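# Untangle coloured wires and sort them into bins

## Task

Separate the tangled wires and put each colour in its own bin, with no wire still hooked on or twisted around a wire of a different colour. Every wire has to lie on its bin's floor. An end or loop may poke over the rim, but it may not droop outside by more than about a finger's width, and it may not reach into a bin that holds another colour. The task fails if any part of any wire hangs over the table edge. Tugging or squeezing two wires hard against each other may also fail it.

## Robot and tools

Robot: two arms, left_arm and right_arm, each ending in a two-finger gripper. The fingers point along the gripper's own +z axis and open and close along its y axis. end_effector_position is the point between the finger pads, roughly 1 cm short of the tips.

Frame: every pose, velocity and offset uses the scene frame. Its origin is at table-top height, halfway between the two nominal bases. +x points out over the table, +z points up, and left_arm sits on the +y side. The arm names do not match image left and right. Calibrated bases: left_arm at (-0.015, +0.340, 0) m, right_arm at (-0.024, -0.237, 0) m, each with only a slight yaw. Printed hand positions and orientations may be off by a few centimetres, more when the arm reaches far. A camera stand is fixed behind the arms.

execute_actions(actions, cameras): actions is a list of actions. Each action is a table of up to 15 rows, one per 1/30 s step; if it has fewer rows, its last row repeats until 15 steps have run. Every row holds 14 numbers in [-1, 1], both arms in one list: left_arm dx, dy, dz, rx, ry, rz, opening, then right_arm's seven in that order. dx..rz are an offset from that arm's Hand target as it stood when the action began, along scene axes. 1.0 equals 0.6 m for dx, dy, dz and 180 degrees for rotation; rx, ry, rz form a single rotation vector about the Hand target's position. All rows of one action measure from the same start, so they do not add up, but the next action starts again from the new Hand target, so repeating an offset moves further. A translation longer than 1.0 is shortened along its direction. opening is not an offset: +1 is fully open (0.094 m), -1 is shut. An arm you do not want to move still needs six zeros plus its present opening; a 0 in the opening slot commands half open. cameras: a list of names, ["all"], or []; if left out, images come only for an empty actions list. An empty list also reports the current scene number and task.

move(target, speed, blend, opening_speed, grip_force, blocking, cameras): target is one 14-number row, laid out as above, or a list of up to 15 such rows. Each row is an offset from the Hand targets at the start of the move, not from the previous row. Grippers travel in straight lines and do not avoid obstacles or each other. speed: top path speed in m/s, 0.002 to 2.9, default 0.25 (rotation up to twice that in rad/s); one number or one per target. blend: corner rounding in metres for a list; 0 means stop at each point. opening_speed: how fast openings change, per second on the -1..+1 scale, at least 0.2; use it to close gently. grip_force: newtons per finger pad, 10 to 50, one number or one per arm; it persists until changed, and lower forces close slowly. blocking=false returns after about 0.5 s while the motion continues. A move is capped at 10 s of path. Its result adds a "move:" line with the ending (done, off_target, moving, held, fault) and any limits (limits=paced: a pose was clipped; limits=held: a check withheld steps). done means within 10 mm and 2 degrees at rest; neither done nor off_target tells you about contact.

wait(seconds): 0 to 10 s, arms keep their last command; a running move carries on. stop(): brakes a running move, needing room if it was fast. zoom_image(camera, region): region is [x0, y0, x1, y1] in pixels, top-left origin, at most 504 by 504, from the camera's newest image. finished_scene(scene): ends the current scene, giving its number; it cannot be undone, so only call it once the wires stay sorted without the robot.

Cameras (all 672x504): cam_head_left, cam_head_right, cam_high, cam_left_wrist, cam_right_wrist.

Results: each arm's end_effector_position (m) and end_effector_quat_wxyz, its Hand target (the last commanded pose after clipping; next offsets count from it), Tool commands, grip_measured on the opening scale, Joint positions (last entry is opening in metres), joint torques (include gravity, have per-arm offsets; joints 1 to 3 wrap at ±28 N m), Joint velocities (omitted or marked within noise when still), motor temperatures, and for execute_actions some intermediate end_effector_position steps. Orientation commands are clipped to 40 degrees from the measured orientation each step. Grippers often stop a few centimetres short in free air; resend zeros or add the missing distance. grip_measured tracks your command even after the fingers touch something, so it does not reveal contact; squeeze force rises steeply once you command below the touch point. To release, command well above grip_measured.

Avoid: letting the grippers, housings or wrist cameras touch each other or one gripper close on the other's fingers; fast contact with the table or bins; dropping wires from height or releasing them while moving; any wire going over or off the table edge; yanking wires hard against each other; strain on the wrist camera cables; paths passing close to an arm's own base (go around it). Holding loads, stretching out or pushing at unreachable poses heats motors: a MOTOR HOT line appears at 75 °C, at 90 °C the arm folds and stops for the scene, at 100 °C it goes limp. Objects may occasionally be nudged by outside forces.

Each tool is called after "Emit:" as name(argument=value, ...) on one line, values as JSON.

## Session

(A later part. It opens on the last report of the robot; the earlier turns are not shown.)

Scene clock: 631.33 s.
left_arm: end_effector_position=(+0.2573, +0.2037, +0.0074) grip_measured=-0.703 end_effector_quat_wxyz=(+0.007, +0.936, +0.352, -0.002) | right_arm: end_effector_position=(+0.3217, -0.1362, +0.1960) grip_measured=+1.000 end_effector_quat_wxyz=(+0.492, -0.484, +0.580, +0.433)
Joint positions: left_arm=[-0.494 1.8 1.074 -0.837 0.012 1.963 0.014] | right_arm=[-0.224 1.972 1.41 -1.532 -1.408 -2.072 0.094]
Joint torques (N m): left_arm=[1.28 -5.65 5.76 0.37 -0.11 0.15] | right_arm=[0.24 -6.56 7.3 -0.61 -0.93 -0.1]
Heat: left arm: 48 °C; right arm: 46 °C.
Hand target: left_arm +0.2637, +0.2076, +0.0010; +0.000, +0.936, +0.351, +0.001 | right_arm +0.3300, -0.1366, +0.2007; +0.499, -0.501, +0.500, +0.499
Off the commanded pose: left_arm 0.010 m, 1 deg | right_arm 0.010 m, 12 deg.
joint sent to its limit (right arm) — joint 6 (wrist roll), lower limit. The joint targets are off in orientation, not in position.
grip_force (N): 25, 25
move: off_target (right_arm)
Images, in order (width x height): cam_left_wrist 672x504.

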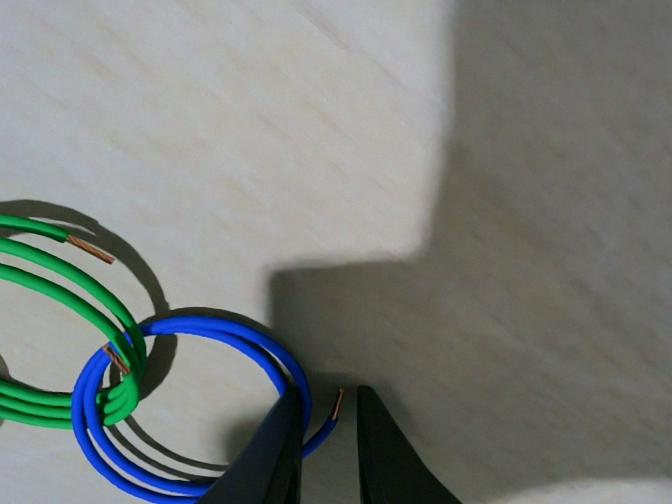

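Emit:
move(target=[-0.006,-0.004,0.003,0,0,0,-1,0,0,0,0,0,0,1], cameras=["cam_left_wrist"], speed=0.05)

Emit:
zoom_image(camera="cam_left_wrist", region=[200, 250, 500, 504])

Scene clock: 644.07 s.
left_arm: end_effector_position=(+0.2597, +0.2007, +0.0075) grip_measured=-0.943 end_effector_quat_wxyz=(+0.015, +0.936, +0.351, +0.000) | right_arm: end_effector_position=(+0.3217, -0.1362, +0.1960) grip_measured=+1.000 end_effector_quat_wxyz=(+0.492, -0.484, +0.580, +0.433)
Joint positions: left_arm=[-0.494 1.8 1.074 -0.823 0.021 1.964 0.003] | right_arm=[-0.224 1.972 1.41 -1.532 -1.408 -2.072 0.094]
Joint torques (N m): left_arm=[0.06 -6.28 5.33 0.18 -0.12 -0.01] | right_arm=[0.25 -6.56 7.3 -0.61 -0.93 -0.11]
Motor temperatures (°C): left_arm=[33 45 49 32 31 33 34] | right_arm=[31 40 46 36 36 32 33]
Heat: left arm: 49 °C; right arm: 46 °C.
Hand target: left_arm +0.2601, +0.2051, +0.0028; +0.001, +0.936, +0.351, +0.001 | right_arm +0.3300, -0.1366, +0.2007; +0.499, -0.501, +0.500, +0.499
Off the commanded pose: left_arm 0.007 m, 2 deg | right_arm 0.010 m, 12 deg.
joint sent to its limit (right arm) — joint 6 (wrist roll), lower limit. The joint targets are off in orientation, not in position.
grip_force (N): 25, 25
move: off_target (right_arm)
Images, in order (width x height): cam_left_wrist 672x504.

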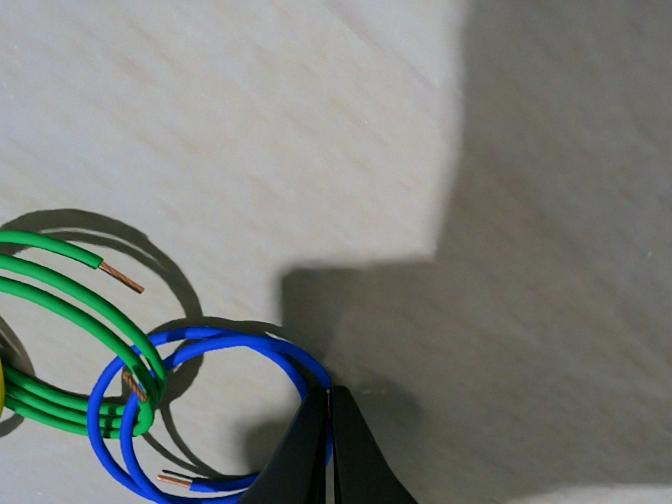

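Scaled by 1.680 from the camera's 672x504 image, which has a finer 960x720 frame.

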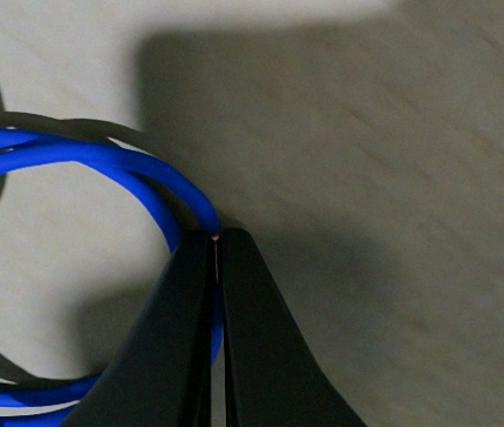

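Emit:
move(target=[0,0,0.045,0,0,0,-1,0,0,0,0,0,0,1], cameras=["cam_left_wrist"], speed=0.05)

Emit:
zoom_image(camera="cam_left_wrist", region=[50, 250, 400, 504])

Scene clock: 654.00 s.
left_arm: end_effector_position=(+0.2593, +0.2055, +0.0201) grip_measured=-0.945 end_effector_quat_wxyz=(-0.003, +0.936, +0.351, -0.001) | right_arm: end_effector_position=(+0.3217, -0.1362, +0.1960) grip_measured=+1.000 end_effector_quat_wxyz=(+0.492, -0.484, +0.580, +0.433)
Joint positions: left_arm=[-0.494 1.793 1.122 -0.906 -0.002 1.964 0.003] | right_arm=[-0.224 1.972 1.41 -1.532 -1.408 -2.072 0.094]
Joint torques (N m): left_arm=[0.25 -9.62 6.43 -0.09 0.03 -0.01] | right_arm=[0.25 -6.56 7.3 -0.61 -0.93 -0.11]
Heat: left arm: 49 °C; right arm: 47 °C.
Hand target: left_arm +0.2601, +0.2051, +0.0298; +0.001, +0.936, +0.351, +0.001 | right_arm +0.3300, -0.1366, +0.2007; +0.499, -0.501, +0.500, +0.499
Off the commanded pose: left_arm 0.010 m, 0 deg | right_arm 0.010 m, 12 deg.
joint sent to its limit (right arm) — joint 6 (wrist roll), lower limit. The joint targets are off in orientation, not in position.
grip_force (N): 25, 25
move: off_target (right_arm)
Images, in order (width x height): cam_left_wrist 672x504.

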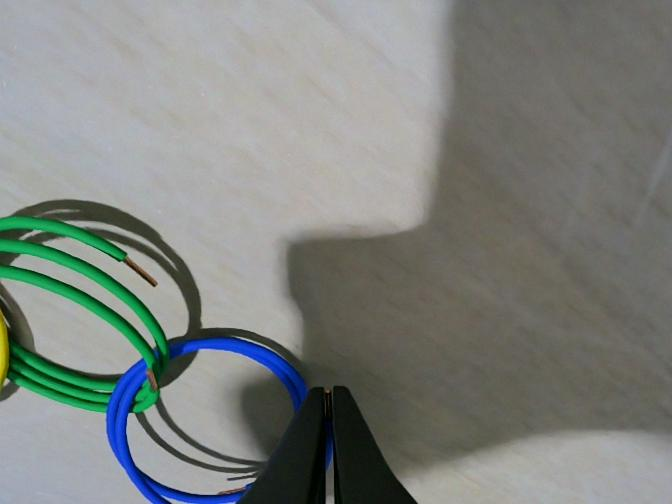

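Scaled by 1.440 from the camera's 672x504 image, which has a finer 960x720 frame.

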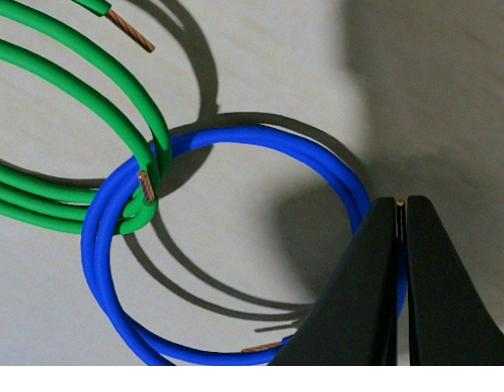

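Emit:
move(target=[[-0.0225,-0.0273,0.015,0,0,0.25,-1,0,0,0,0,0,0,1],[-0.0192,-0.0623,0.02,0,0,0.5,-1,0,0,0,0,0,0,1]], cameras=["cam_left_wrist","cam_right_wrist"], speed=0.1, blend=0.005)

Emit:
zoom_image(camera="cam_left_wrist", region=[50, 200, 450, 504])

Emit:
zoom_image(camera="cam_right_wrist", region=[200, 230, 400, 380])

Scene clock: 685.33 s.
left_arm: end_effector_position=(+0.2490, +0.1704, +0.0414) grip_measured=-0.945 end_effector_quat_wxyz=(+0.007, +0.415, +0.910, +0.000) | right_arm: end_effector_position=(+0.3217, -0.1362, +0.1960) grip_measured=+1.000 end_effector_quat_wxyz=(+0.492, -0.484, +0.580, +0.433)
Joint positions: left_arm=[-0.61 1.775 1.19 -0.973 -0.003 0.279 0.003] | right_arm=[-0.224 1.972 1.41 -1.532 -1.408 -2.072 0.094]
Joint torques (N m): left_arm=[-0.73 -6.86 6.91 0.02 0.05 -0.15] | right_arm=[0.25 -6.57 7.28 -0.61 -0.93 -0.11]
Heat: left arm: 48 °C; right arm: 47 °C.
Hand target: left_arm +0.2486, +0.1677, +0.0419; +0.000, +0.414, +0.910, +0.001 | right_arm +0.3300, -0.1366, +0.2007; +0.499, -0.501, +0.500, +0.499
Off the commanded pose: left_arm 0.003 m, 1 deg | right_arm 0.010 m, 12 deg.
joint sent to its limit (right arm) — joint 6 (wrist roll), lower limit. The joint targets are off in orientation, not in position.
grip_force (N): 25, 25
move: off_target (right_arm)
Images, in order (width x height): cam_left_wrist 672x504, cam_right_wrist 672x504.

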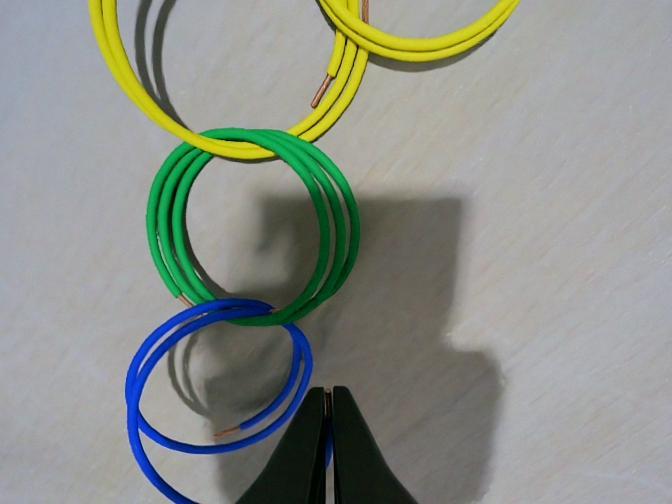

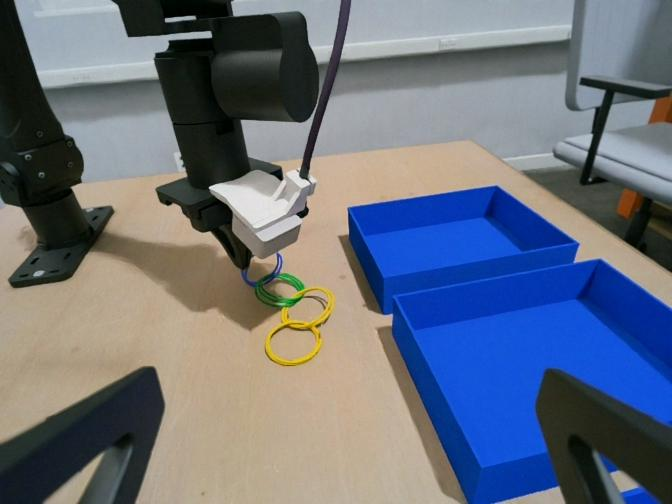

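Scaled by 1.260 from the camera's 672x504 image, which has a finer 960x720 frame.

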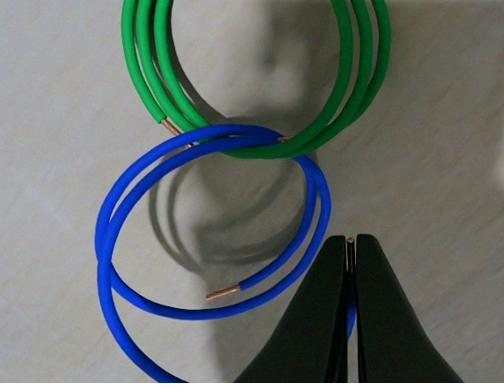

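Scaled by 2.520 from the camera's 672x504 image, which has a finer 960x720 frame.

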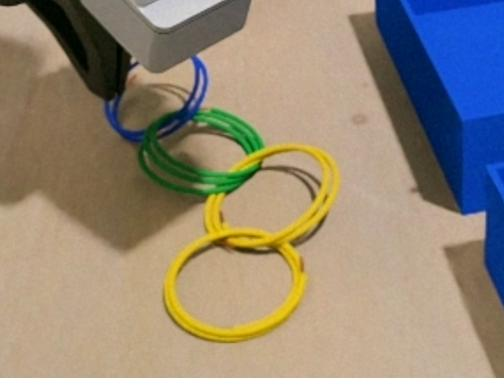

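Emit:
move(target=[[0.0273,-0.0225,0.0,0,0,0.25,-1,0,0,0,0,0,0,1],[0.0625,-0.0192,0,0,0,0.5,-1,0,0,0,0,0,0,1]], cameras=["cam_left_wrist","cam_right_wrist"], speed=0.1, blend=0.005)

Emit:
zoom_image(camera="cam_left_wrist", region=[270, 150, 670, 504])

Emit:
zoom_image(camera="cam_right_wrist", region=[200, 230, 400, 380])

Scene clock: 706.50 s.
left_arm: end_effector_position=(+0.2845, +0.1533, +0.0428) grip_measured=-0.945 end_effector_quat_wxyz=(+0.004, -0.342, +0.940, -0.008) | right_arm: end_effector_position=(+0.3217, -0.1362, +0.1960) grip_measured=+1.000 end_effector_quat_wxyz=(+0.492, -0.484, +0.580, +0.433)
Joint positions: left_arm=[-0.592 1.91 1.371 -1.014 0.004 -1.256 0.003] | right_arm=[-0.224 1.972 1.41 -1.532 -1.408 -2.072 0.094]
Joint torques (N m): left_arm=[0.58 -8.03 6.94 0.02 0.03 -0.13] | right_arm=[0.27 -6.56 7.3 -0.61 -0.93 -0.1]
Heat: left arm: 49 °C; right arm: 47 °C.
Hand target: left_arm +0.2860, +0.1563, +0.0418; -0.001, -0.351, +0.936, +0.001 | right_arm +0.3300, -0.1366, +0.2007; +0.499, -0.501, +0.500, +0.499
Off the commanded pose: left_arm 0.003 m, 2 deg | right_arm 0.010 m, 12 deg.
joint sent to its limit (right arm) — joint 6 (wrist roll), lower limit. The joint targets are off in orientation, not in position.
grip_force (N): 25, 25
move: off_target (right_arm)
Images, in order (width x height): cam_left_wrist 672x504, cam_right_wrist 672x504.

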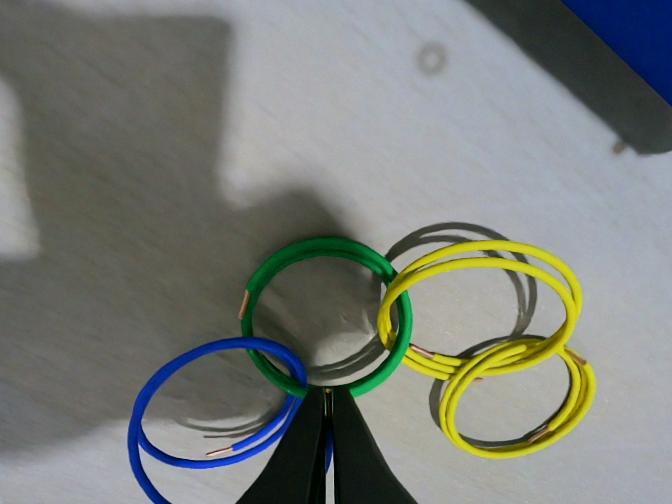

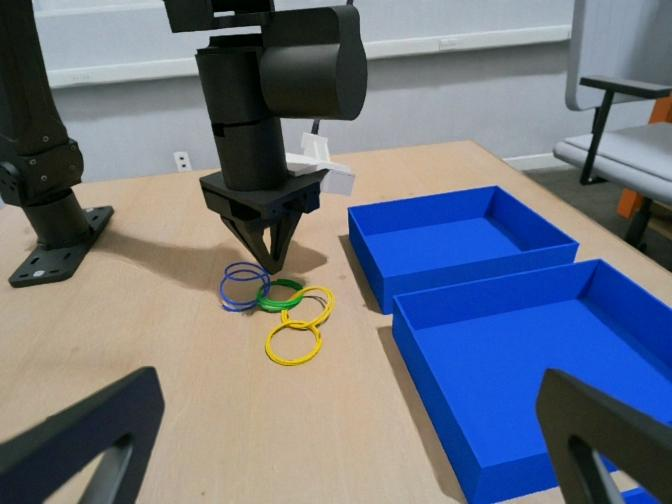

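Scaled by 1.260 from the camera's 672x504 image, which has a finer 960x720 frame.

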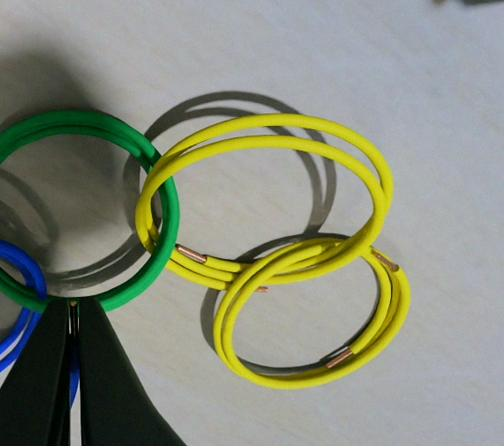

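Scaled by 2.520 from the camera's 672x504 image, which has a finer 960x720 frame.

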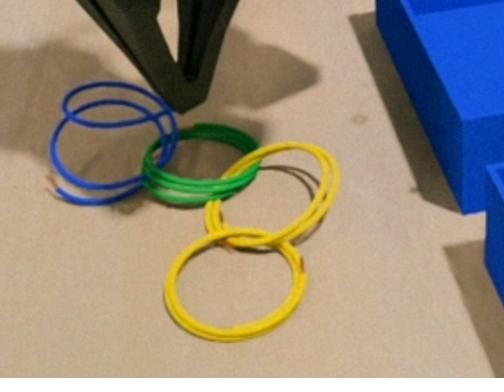

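Emit:
move(target=[[0.03,0.012,0.02,0,0,0.2,-1,0,0,0,0,0,0,1],[0.0,0.03,0.2,0,0,0.2,-1,0,0,0,0,0,0,1]], cameras=["cam_left_wrist","cam_right_wrist"], speed=0.08)

Emit:
zoom_image(camera="cam_left_wrist", region=[150, 150, 550, 504])

Emit:
zoom_image(camera="cam_right_wrist", region=[200, 150, 400, 380])

Scene clock: 739.90 s.
left_arm: end_effector_position=(+0.2874, +0.1687, +0.1514) grip_measured=-0.945 end_effector_quat_wxyz=(-0.005, -0.615, +0.788, +0.003) | right_arm: end_effector_position=(+0.3217, -0.1362, +0.1960) grip_measured=+1.000 end_effector_quat_wxyz=(+0.492, -0.484, +0.580, +0.433)
Joint positions: left_arm=[-0.549 1.878 1.764 -1.465 0.007 -1.84 0.003] | right_arm=[-0.224 1.972 1.41 -1.532 -1.408 -2.072 0.094]
Joint torques (N m): left_arm=[0.92 -10.81 6.48 -0.08 -0.02 -0.17] | right_arm=[0.24 -6.54 7.3 -0.61 -0.93 -0.1]
Heat: left arm: 51 °C; right arm: 47 °C.
Hand target: left_arm +0.2860, +0.1742, +0.1617; -0.001, -0.623, +0.782, +0.001 | right_arm +0.3300, -0.1366, +0.2007; +0.499, -0.501, +0.500, +0.499
Off the commanded pose: left_arm 0.012 m, 1 deg | right_arm 0.010 m, 12 deg.
joint sent to its limit (right arm) — joint 6 (wrist roll), lower limit. The joint targets are off in orientation, not in position.
grip_force (N): 25, 25
move: off_target (left_arm, right_arm)
Images, in order (width x height): cam_left_wrist 672x504, cam_right_wrist 672x504.

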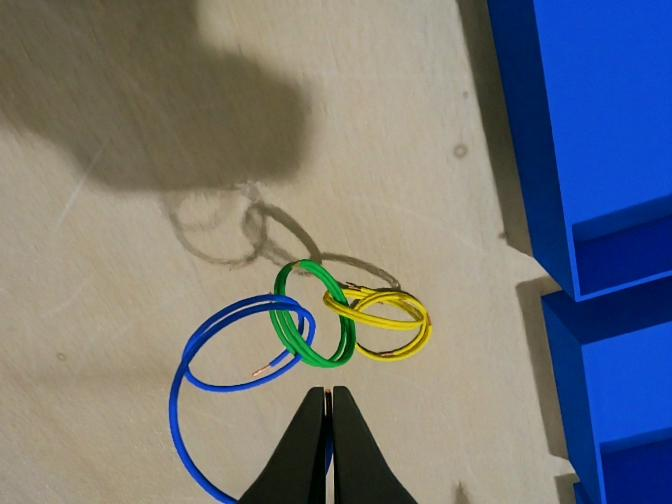

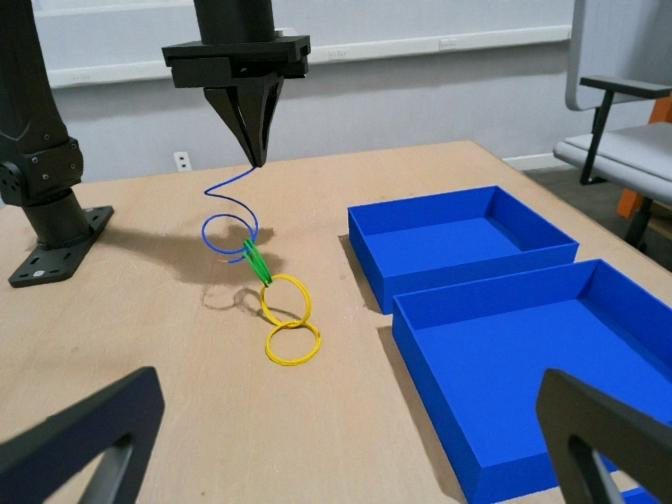

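Scaled by 1.260 from the camera's 672x504 image, which has a finer 960x720 frame.

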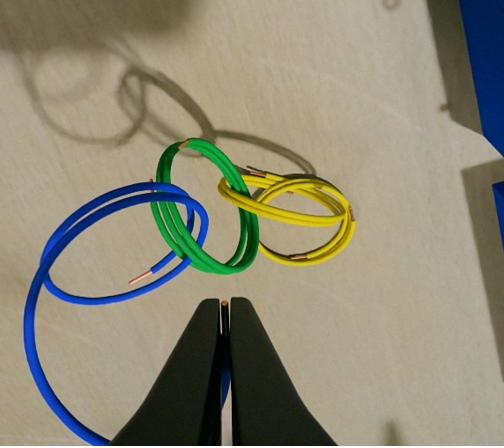

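Scaled by 2.191 from the camera's 672x504 image, which has a finer 960x720 frame.

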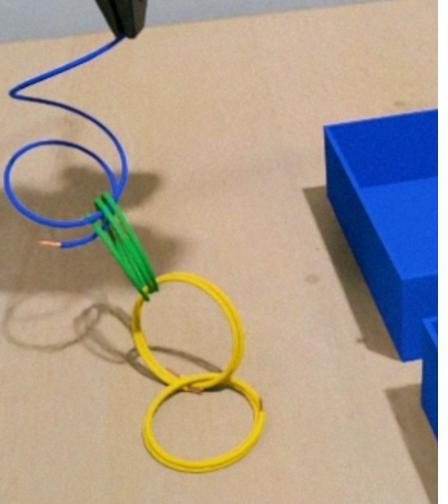

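Emit:
move(target=[0.0,0.0,0.2,0,0,0,-1,0,0,0,0,0,0,1], cameras=["cam_left_wrist","cam_right_wrist"], speed=0.08)

Emit:
zoom_image(camera="cam_left_wrist", region=[150, 150, 550, 504])

Emit:
zoom_image(camera="cam_right_wrist", region=[200, 50, 400, 280])

Scene clock: 774.33 s.
left_arm: end_effector_position=(+0.2899, +0.1672, +0.2743) grip_measured=-0.945 end_effector_quat_wxyz=(+0.061, -0.607, +0.777, -0.156) | right_arm: end_effector_position=(+0.3217, -0.1362, +0.1960) grip_measured=+1.000 end_effector_quat_wxyz=(+0.492, -0.484, +0.580, +0.433)
Joint positions: left_arm=[-0.549 1.692 1.995 -1.536 0.007 -1.841 0.003] | right_arm=[-0.224 1.972 1.41 -1.532 -1.408 -2.072 0.094]
Joint torques (N m): left_arm=[0.76 -8.31 6.5 0.51 -0.04 -0.13] | right_arm=[0.24 -6.57 7.28 -0.61 -0.93 -0.1]
Heat: left arm: 51 °C; right arm: 47 °C.
Hand target: left_arm +0.2859, +0.1743, +0.2818; -0.001, -0.623, +0.782, +0.001 | right_arm +0.3300, -0.1366, +0.2007; +0.499, -0.501, +0.500, +0.499
Off the commanded pose: left_arm 0.011 m, 19 deg | right_arm 0.010 m, 12 deg.
joint sent to its limit (left arm) — joint 4 (wrist pitch), lower limit. The joint targets are off in orientation, not in position.
joint sent to its limit (right arm) — joint 6 (wrist roll), lower limit. The joint targets are off in orientation, not in position.
grip_force (N): 25, 25
move: off_target (left_arm, right_arm)
Images, in order (width x height): cam_left_wrist 672x504, cam_right_wrist 672x504.

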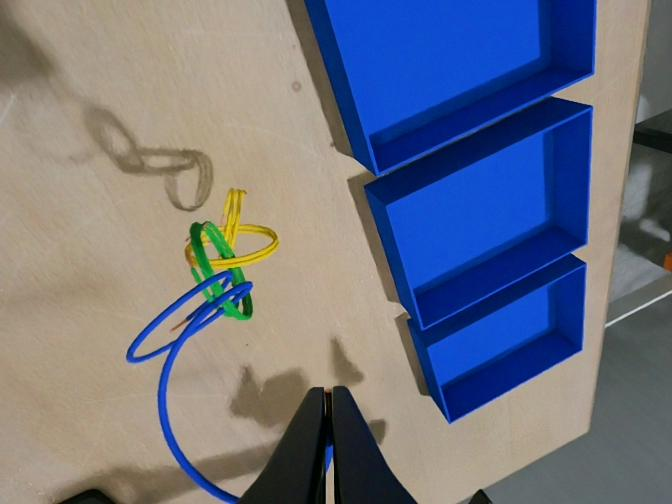

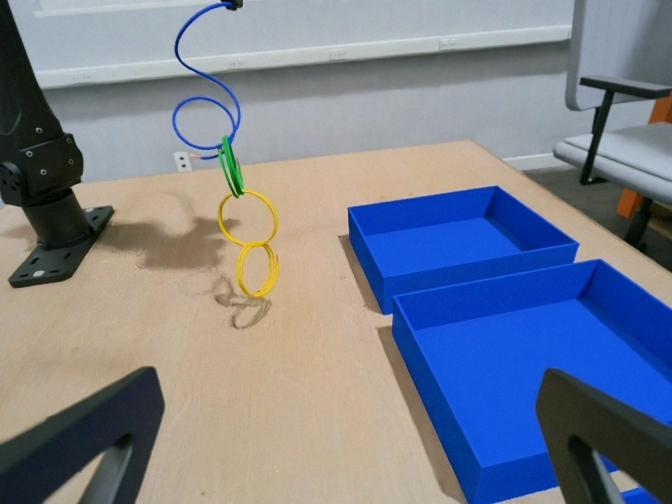

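Scaled by 1.260 from the camera's 672x504 image, which has a finer 960x720 frame.

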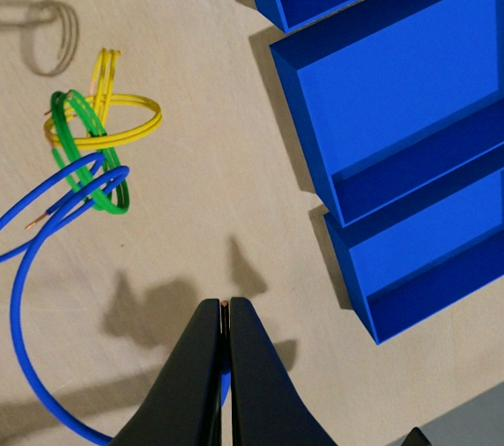

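Scaled by 2.191 from the camera's 672x504 image, which has a finer 960x720 frame.

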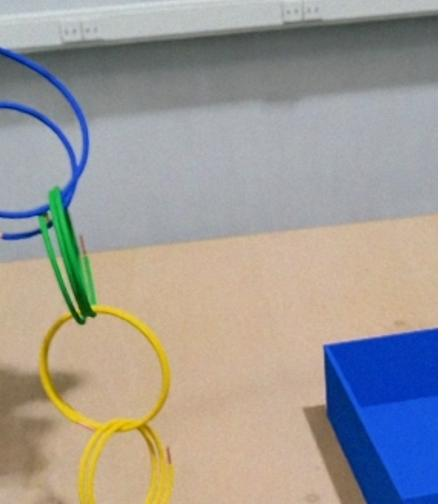

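Emit:
move(target=[[0.0,0.02,-0.22,0,0,0,-1,0,0,0,0,0,0,1],[-0.02,0.06,-0.42,0,0,-0.0,-1,0,0,0,0,0,0,1]], cameras=["cam_left_wrist","cam_right_wrist"], speed=0.08)

Emit:
zoom_image(camera="cam_left_wrist", region=[150, 150, 550, 504])

Emit:
zoom_image(camera="cam_right_wrist", region=[200, 230, 400, 380])

Scene clock: 795.37 s.
left_arm: end_effector_position=(+0.2732, +0.2067, +0.0314) grip_measured=-0.945 end_effector_quat_wxyz=(-0.005, -0.623, +0.782, +0.001) | right_arm: end_effector_position=(+0.3217, -0.1362, +0.1960) grip_measured=+1.000 end_effector_quat_wxyz=(+0.492, -0.484, +0.580, +0.433)
Joint positions: left_arm=[-0.466 1.819 1.203 -0.961 0.009 -1.776 0.003] | right_arm=[-0.224 1.972 1.41 -1.532 -1.408 -2.072 0.094]
Joint torques (N m): left_arm=[0.61 -8.5 4.4 0.27 -0.06 0.04] | right_arm=[0.27 -6.57 7.3 -0.61 -0.93 -0.11]
Heat: left arm: 51 °C; right arm: 47 °C.
Hand target: left_arm +0.2741, +0.2102, +0.0298; -0.001, -0.623, +0.782, +0.000 | right_arm +0.3300, -0.1366, +0.2007; +0.499, -0.501, +0.500, +0.499
Off the commanded pose: left_arm 0.004 m, 0 deg | right_arm 0.010 m, 12 deg.
joint sent to its limit (right arm) — joint 6 (wrist roll), lower limit. The joint targets are off in orientation, not in position.
grip_force (N): 25, 25
move: off_target (right_arm)
Images, in order (width x height): cam_left_wrist 672x504, cam_right_wrist 672x504.

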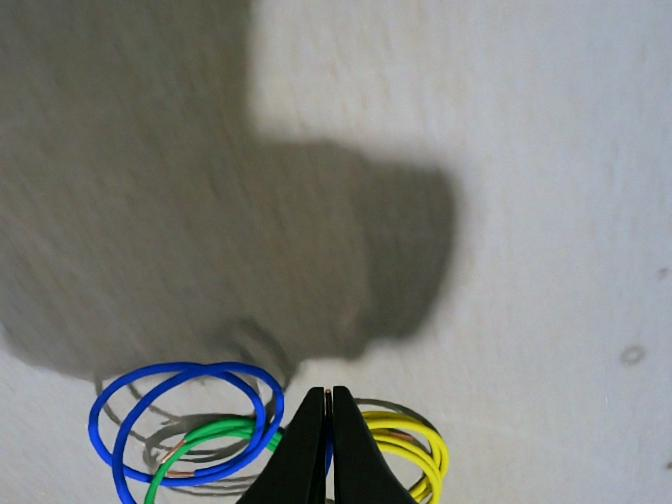

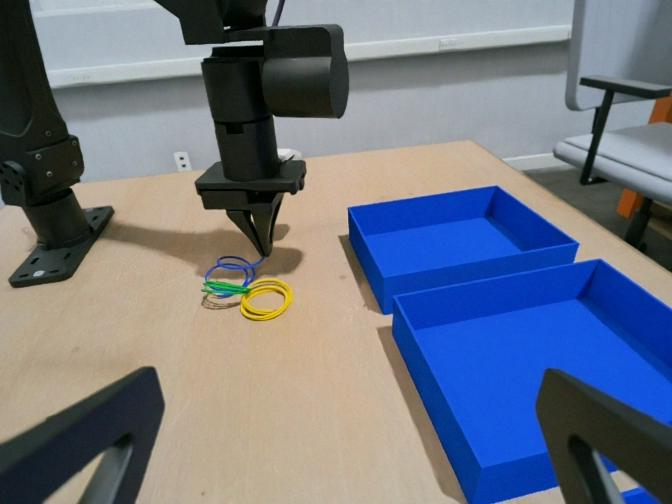

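Scaled by 1.260 from the camera's 672x504 image, which has a finer 960x720 frame.

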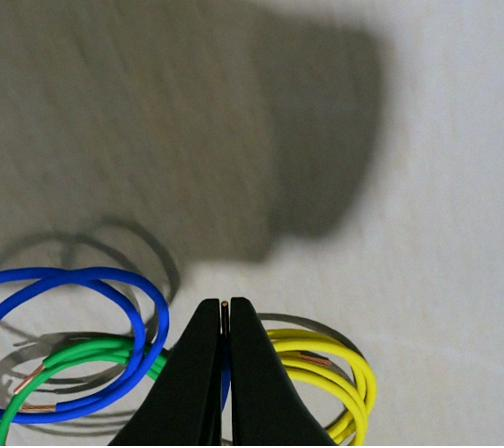

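Scaled by 2.520 from the camera's 672x504 image, which has a finer 960x720 frame.

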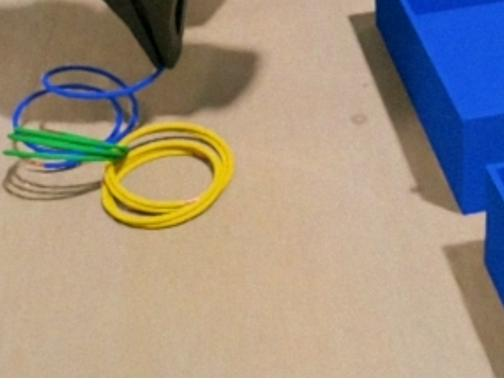

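Emit:
move(target=[[0.0,0.0,-0.025,0,0,0,-1,0,0,0,0,0,0,1],[0.0,0.0,-0.025,0,0,0,-0.8,0,0,0,0,0,0,1],[0,0,0.08,0,0,0,-0.8,0,0,0,0,0,0,1],[0.0,-0.0,0.13,0,0,-0.9,-0.8,0,0,0,0,0,0,1]], cameras=["cam_left_wrist","cam_right_wrist"], speed=[0.05,0.05,0.15,0.4])

Emit:
zoom_image(camera="cam_left_wrist", region=[150, 100, 550, 404])

Emit:
zoom_image(camera="cam_right_wrist", region=[200, 230, 400, 380])

Scene clock: 813.63 s.
left_arm: end_effector_position=(+0.2731, +0.2100, +0.0962) grip_measured=-0.803 end_effector_quat_wxyz=(-0.010, +0.672, +0.741, +0.001) | right_arm: end_effector_position=(+0.3217, -0.1362, +0.1960) grip_measured=+1.000 end_effector_quat_wxyz=(+0.492, -0.484, +0.580, +0.433)
Joint positions: left_arm=[-0.466 1.764 1.401 -1.226 -0.007 1.042 0.009] | right_arm=[-0.224 1.972 1.41 -1.532 -1.408 -2.072 0.094]
Joint torques (N m): left_arm=[0.53 -9.84 6.89 -0.04 0.05 0.11] | right_arm=[0.25 -6.54 7.28 -0.61 -0.93 -0.1]
Heat: left arm: 50 °C; right arm: 47 °C.
Hand target: left_arm +0.2740, +0.2102, +0.1078; +0.000, +0.675, +0.738, +0.001 | right_arm +0.3300, -0.1366, +0.2007; +0.499, -0.501, +0.500, +0.499
Off the commanded pose: left_arm 0.012 m, 1 deg | right_arm 0.010 m, 12 deg.
joint sent to its limit (right arm) — joint 6 (wrist roll), lower limit. The joint targets are off in orientation, not in position.
grip_force (N): 25, 25
move: off_target (left_arm, right_arm)
Images, in order (width x height): cam_left_wrist 672x504, cam_right_wrist 672x504.

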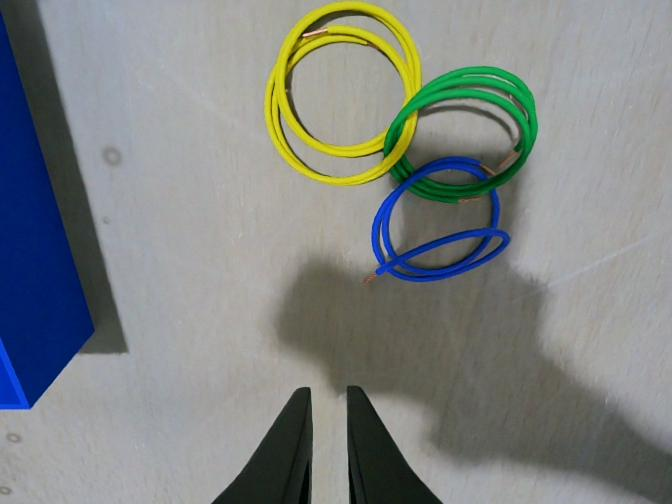

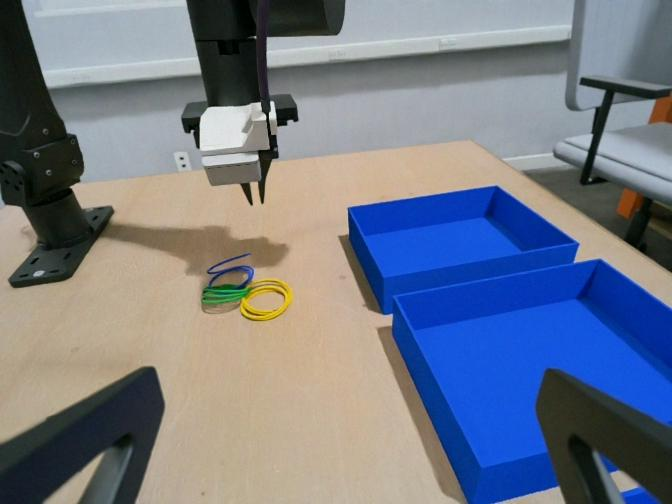

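Scaled by 1.260 from the camera's 672x504 image, which has a finer 960x720 frame.

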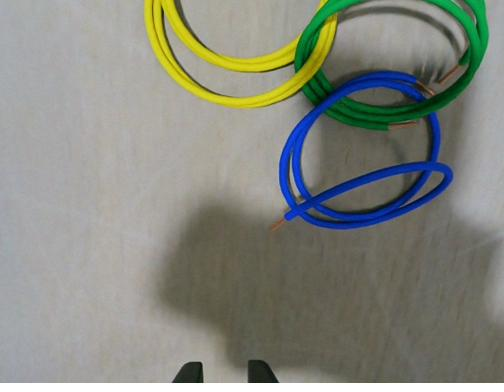

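Scaled by 2.520 from the camera's 672x504 image, which has a finer 960x720 frame.

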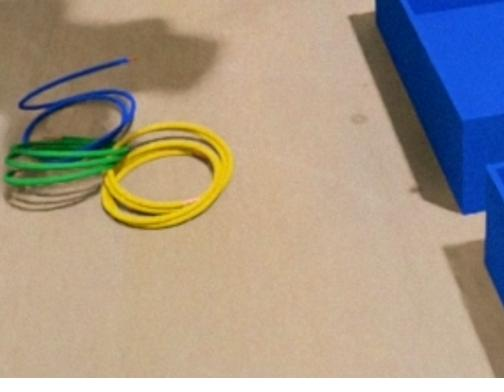

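Emit:
zoom_image(camera="cam_left_wrist", region=[350, 130, 550, 300])

Scaled by 2.520 from the camera's 672x504 image, which has a finer 960x720 frame.

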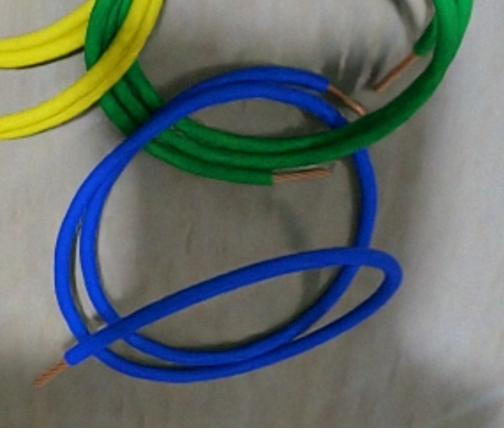

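Emit:
move(target=[-0.034,-0.0105,-0.115,0,0,0.067,-0.6,0,0,0,0,0,0,1], cameras=["cam_left_wrist"], speed=0.15)

Emit:
zoom_image(camera="cam_left_wrist", region=[250, 204, 550, 454])

Scene clock: 903.33 s.
left_arm: end_effector_position=(+0.2539, +0.2071, +0.0387) grip_measured=-0.603 end_effector_quat_wxyz=(-0.008, +0.594, +0.805, +0.002) | right_arm: end_effector_position=(+0.3217, -0.1362, +0.1960) grip_measured=+1.000 end_effector_quat_wxyz=(+0.492, -0.484, +0.580, +0.433)
Joint positions: left_arm=[-0.501 1.755 1.155 -0.986 -0.007 0.805 0.019] | right_arm=[-0.224 1.972 1.41 -1.532 -1.408 -2.072 0.094]
Joint torques (N m): left_arm=[-0.85 -8.54 4.49 0.34 0.07 -0.04] | right_arm=[0.25 -6.56 7.3 -0.61 -0.93 -0.11]
Motor temperatures (°C): left_arm=[33 51 52 32 31 33 35] | right_arm=[31 41 48 36 37 32 33]
Heat: left arm: 52 °C; right arm: 48 °C.
Hand target: left_arm +0.2537, +0.2038, +0.0388; +0.000, +0.594, +0.805, +0.001 | right_arm +0.3300, -0.1366, +0.2007; +0.499, -0.501, +0.500, +0.499
Off the commanded pose: left_arm 0.003 m, 1 deg | right_arm 0.010 m, 12 deg.
joint sent to its limit (right arm) — joint 6 (wrist roll), lower limit. The joint targets are off in orientation, not in position.
grip_force (N): 25, 25
move: off_target (right_arm)
Images, in order (width x height): cam_left_wrist 672x504.

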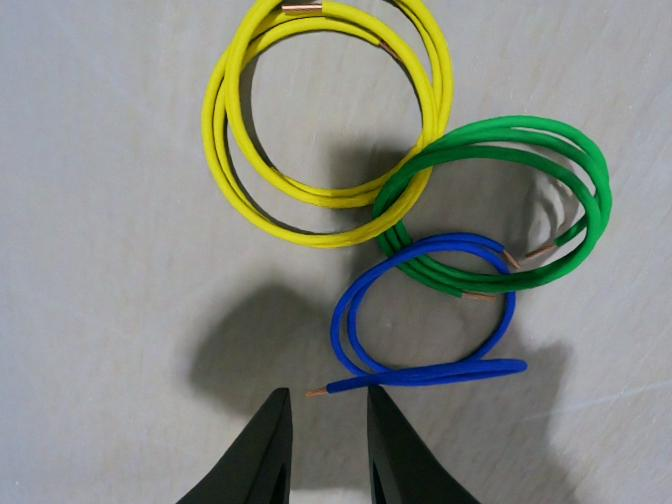

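Scaled by 1.680 from the camera's 672x504 image, which has a finer 960x720 frame.

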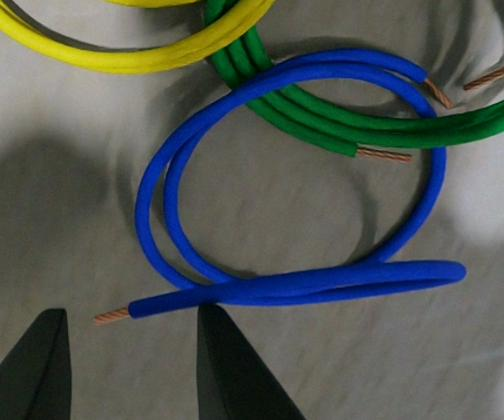

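Emit:
move(target=[[-0.0065,-0.010,-0.03,0,0,0.0,-0.6,0,0,0,0,0,0,1],[-0.0065,-0.010,-0.054,0,0,0.0,-0.6,0,0,0,0,0,0,1]], cameras=["cam_left_wrist"], speed=0.06)

Emit:
zoom_image(camera="cam_left_wrist", region=[250, 254, 550, 504])

Scene clock: 919.67 s.
left_arm: end_effector_position=(+0.2511, +0.2005, +0.0119) grip_measured=-0.603 end_effector_quat_wxyz=(+0.001, +0.594, +0.805, +0.004) | right_arm: end_effector_position=(+0.3217, -0.1362, +0.1960) grip_measured=+1.000 end_effector_quat_wxyz=(+0.492, -0.484, +0.580, +0.433)
Joint positions: left_arm=[-0.525 1.782 1.071 -0.857 -0.007 0.781 0.019] | right_arm=[-0.224 1.972 1.41 -1.532 -1.408 -2.072 0.094]
Joint torques (N m): left_arm=[-0.66 -6.93 4.42 0.36 0.09 -0.1] | right_arm=[0.25 -6.57 7.28 -0.61 -0.94 -0.1]
Heat: left arm: 50 °C; right arm: 48 °C.
Hand target: left_arm +0.2499, +0.1978, +0.0065; +0.000, +0.594, +0.805, +0.001 | right_arm +0.3300, -0.1366, +0.2007; +0.499, -0.501, +0.500, +0.499
Off the commanded pose: left_arm 0.006 m, 0 deg | right_arm 0.010 m, 12 deg.
joint sent to its limit (right arm) — joint 6 (wrist roll), lower limit. The joint targets are off in orientation, not in position.
grip_force (N): 25, 25
move: off_target (right_arm)
Images, in order (width x height): cam_left_wrist 672x504.

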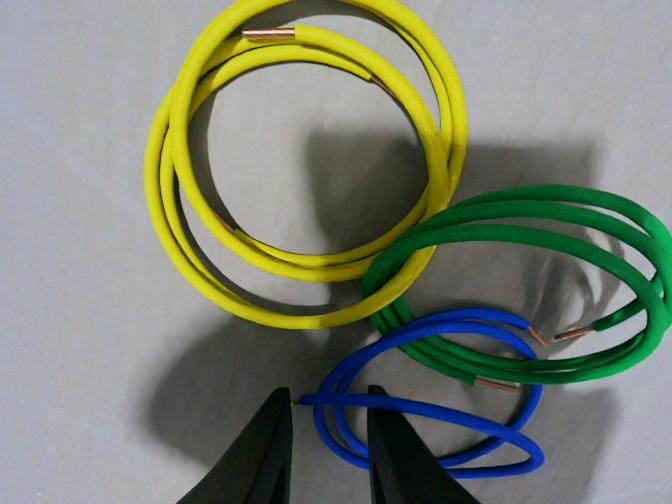

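Scaled by 1.680 from the camera's 672x504 image, which has a finer 960x720 frame.

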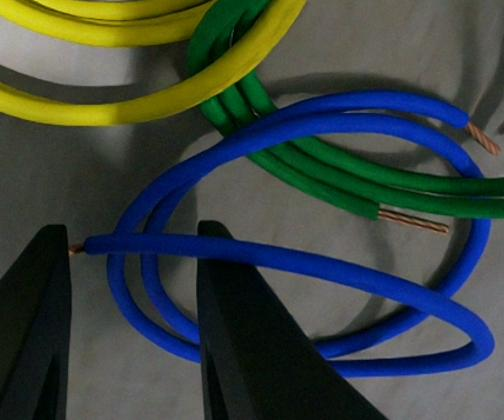

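Emit:
move(target=[0,0,0,0,0,0.0,-1,0,0,0,0,0,0,1], cameras=["cam_left_wrist"], opening_speed=0.5)

Emit:
zoom_image(camera="cam_left_wrist", region=[250, 254, 550, 504])

Scene clock: 931.13 s.
left_arm: end_effector_position=(+0.2514, +0.2004, +0.0119) grip_measured=-0.982 end_effector_quat_wxyz=(+0.001, +0.593, +0.805, +0.004) | right_arm: end_effector_position=(+0.3217, -0.1362, +0.1960) grip_measured=+1.000 end_effector_quat_wxyz=(+0.492, -0.484, +0.580, +0.433)
Joint positions: left_arm=[-0.525 1.782 1.071 -0.856 -0.007 0.781 0.001] | right_arm=[-0.224 1.972 1.41 -1.532 -1.408 -2.072 0.094]
Joint torques (N m): left_arm=[-0.44 -6.86 4.48 0.41 0.07 -0.11] | right_arm=[0.25 -6.56 7.28 -0.61 -0.93 -0.1]
Heat: left arm: 49 °C; right arm: 48 °C.
Hand target: left_arm +0.2498, +0.1978, +0.0065; +0.000, +0.594, +0.805, +0.001 | right_arm +0.3300, -0.1366, +0.2007; +0.499, -0.501, +0.500, +0.499
Off the commanded pose: left_arm 0.006 m, 0 deg | right_arm 0.010 m, 12 deg.
joint sent to its limit (right arm) — joint 6 (wrist roll), lower limit. The joint targets are off in orientation, not in position.
grip_force (N): 25, 25
move: off_target (right_arm)
Images, in order (width x height): cam_left_wrist 672x504.

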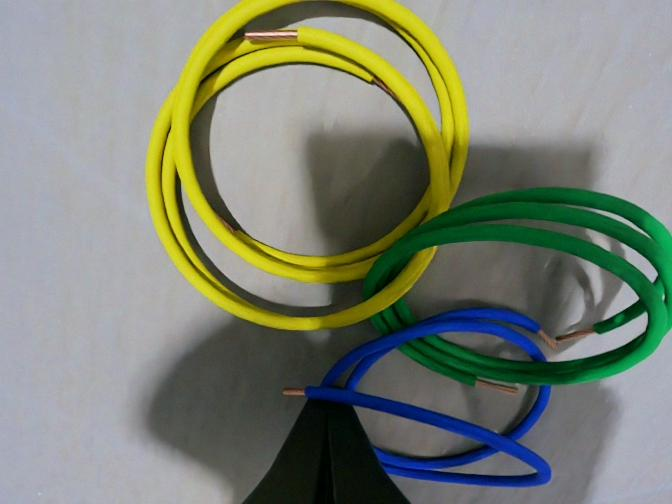

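Scaled by 1.680 from the camera's 672x504 image, which has a finer 960x720 frame.

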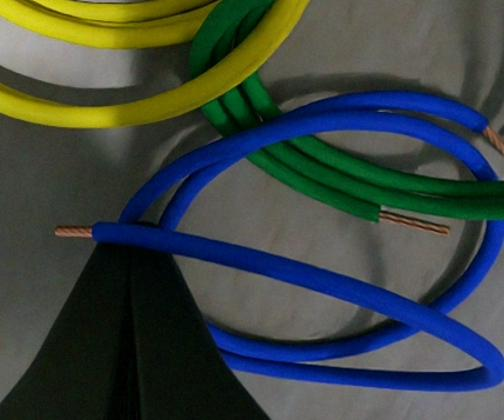

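Emit:
move(target=[[0,0,0,0,0,0.0,-0.7,0,0,0,0,0,0,1],[0,0,-0.013,0,0,0.0,-0.7,0,0,0,0,0,0,1],[0,0,-0.013,0,0,0.0,-1,0,0,0,0,0,0,1]], cameras=["cam_left_wrist"], speed=0.05)

Emit:
zoom_image(camera="cam_left_wrist", region=[250, 254, 550, 504])

Scene clock: 956.43 s.
left_arm: end_effector_position=(+0.2516, +0.2003, +0.0061) grip_measured=-0.938 end_effector_quat_wxyz=(+0.002, +0.593, +0.805, +0.004) | right_arm: end_effector_position=(+0.3217, -0.1362, +0.1960) grip_measured=+1.000 end_effector_quat_wxyz=(+0.492, -0.484, +0.580, +0.433)
Joint positions: left_arm=[-0.525 1.792 1.058 -0.831 -0.007 0.781 0.003] | right_arm=[-0.224 1.972 1.41 -1.532 -1.408 -2.072 0.094]
Joint torques (N m): left_arm=[-0.55 -6.56 3.97 0.48 0.07 -0.07] | right_arm=[0.25 -6.57 7.28 -0.61 -0.93 -0.11]
Motor temperatures (°C): left_arm=[33 46 48 32 31 33 35] | right_arm=[31 41 48 36 37 32 33]
Heat: left arm: 48 °C; right arm: 48 °C.
Hand target: left_arm +0.2497, +0.1979, -0.0014; +0.000, +0.594, +0.805, +0.001 | right_arm +0.3300, -0.1366, +0.2007; +0.499, -0.501, +0.500, +0.499
Off the commanded pose: left_arm 0.008 m, 0 deg | right_arm 0.010 m, 12 deg.
joint sent to its limit (right arm) — joint 6 (wrist roll), lower limit. The joint targets are off in orientation, not in position.
grip_force (N): 25, 25
move: off_target (right_arm)
Images, in order (width x height): cam_left_wrist 672x504.

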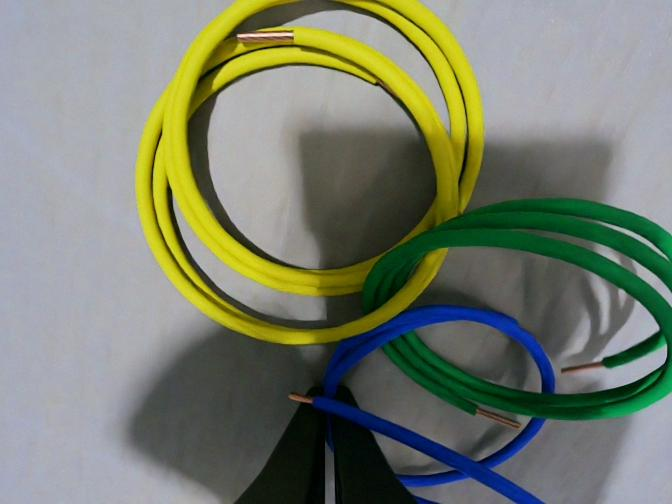

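Scaled by 1.680 from the camera's 672x504 image, which has a finer 960x720 frame.

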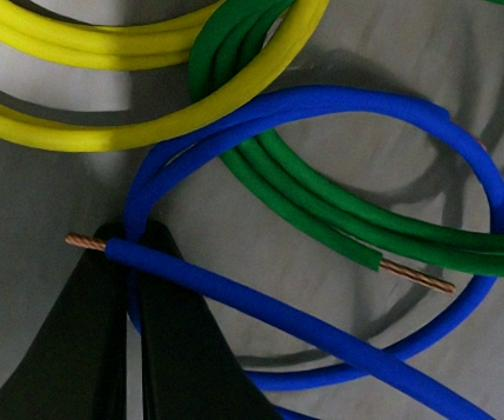

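Emit:
move(target=[[0,0,0.03,0,0,0,-1,0,0,0,0,0,0,1],[-0.0187,0.0227,0.035,0,0,0.25,-1,0,0,0,0,0,0,1],[-0.0478,0.0255,0.035,0,0,0.5,-1,0,0,0,0,0,0,1]], cameras=["cam_left_wrist","cam_right_wrist"], speed=0.1, blend=0.004)

Emit:
zoom_image(camera="cam_left_wrist", region=[200, 204, 600, 504])

Emit:
zoom_image(camera="cam_right_wrist", region=[170, 230, 370, 380])

Scene clock: 985.10 s.
left_arm: end_effector_position=(+0.2257, +0.2126, +0.0170) grip_measured=-0.940 end_effector_quat_wxyz=(-0.002, -0.148, +0.989, +0.000) | right_arm: end_effector_position=(+0.3217, -0.1362, +0.1960) grip_measured=+1.000 end_effector_quat_wxyz=(+0.492, -0.484, +0.580, +0.433)
Joint positions: left_arm=[-0.523 1.677 0.97 -0.866 0.002 -0.785 0.003] | right_arm=[-0.224 1.972 1.41 -1.532 -1.408 -2.072 0.094]
Joint torques (N m): left_arm=[-0.64 -8.49 4.31 0.11 0.03 -0.11] | right_arm=[0.24 -6.56 7.27 -0.61 -0.93 -0.11]
Heat: left arm: 49 °C; right arm: 48 °C.
Hand target: left_arm +0.2211, +0.2131, +0.0197; -0.001, -0.149, +0.989, +0.001 | right_arm +0.3300, -0.1366, +0.2007; +0.499, -0.501, +0.500, +0.499
Off the commanded pose: left_arm 0.005 m, 0 deg | right_arm 0.010 m, 12 deg.
joint sent to its limit (right arm) — joint 6 (wrist roll), lower limit. The joint targets are off in orientation, not in position.
grip_force (N): 25, 25
move: off_target (right_arm)
Images, in order (width x height): cam_left_wrist 672x504, cam_right_wrist 672x504.

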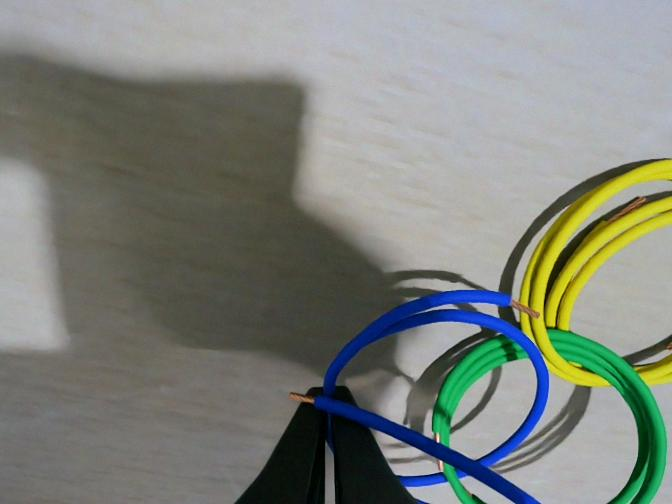

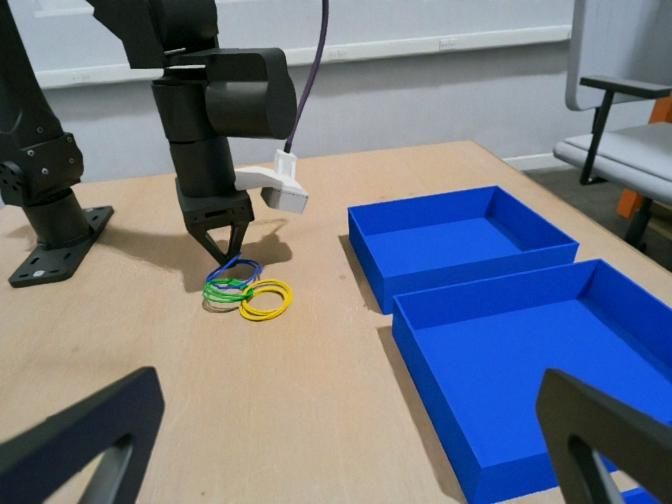

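Scaled by 1.260 from the camera's 672x504 image, which has a finer 960x720 frame.

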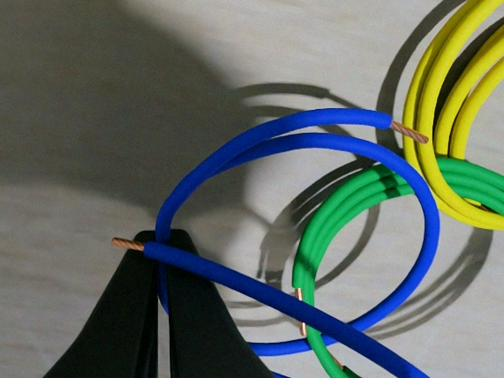

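Scaled by 2.520 from the camera's 672x504 image, which has a finer 960x720 frame.

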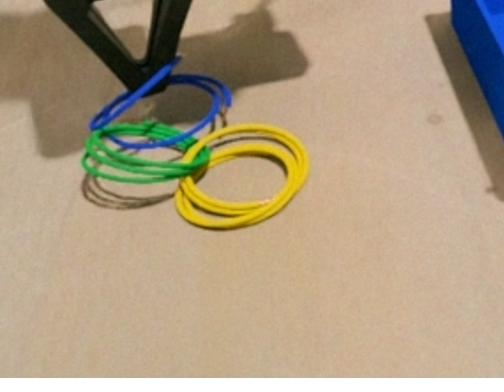

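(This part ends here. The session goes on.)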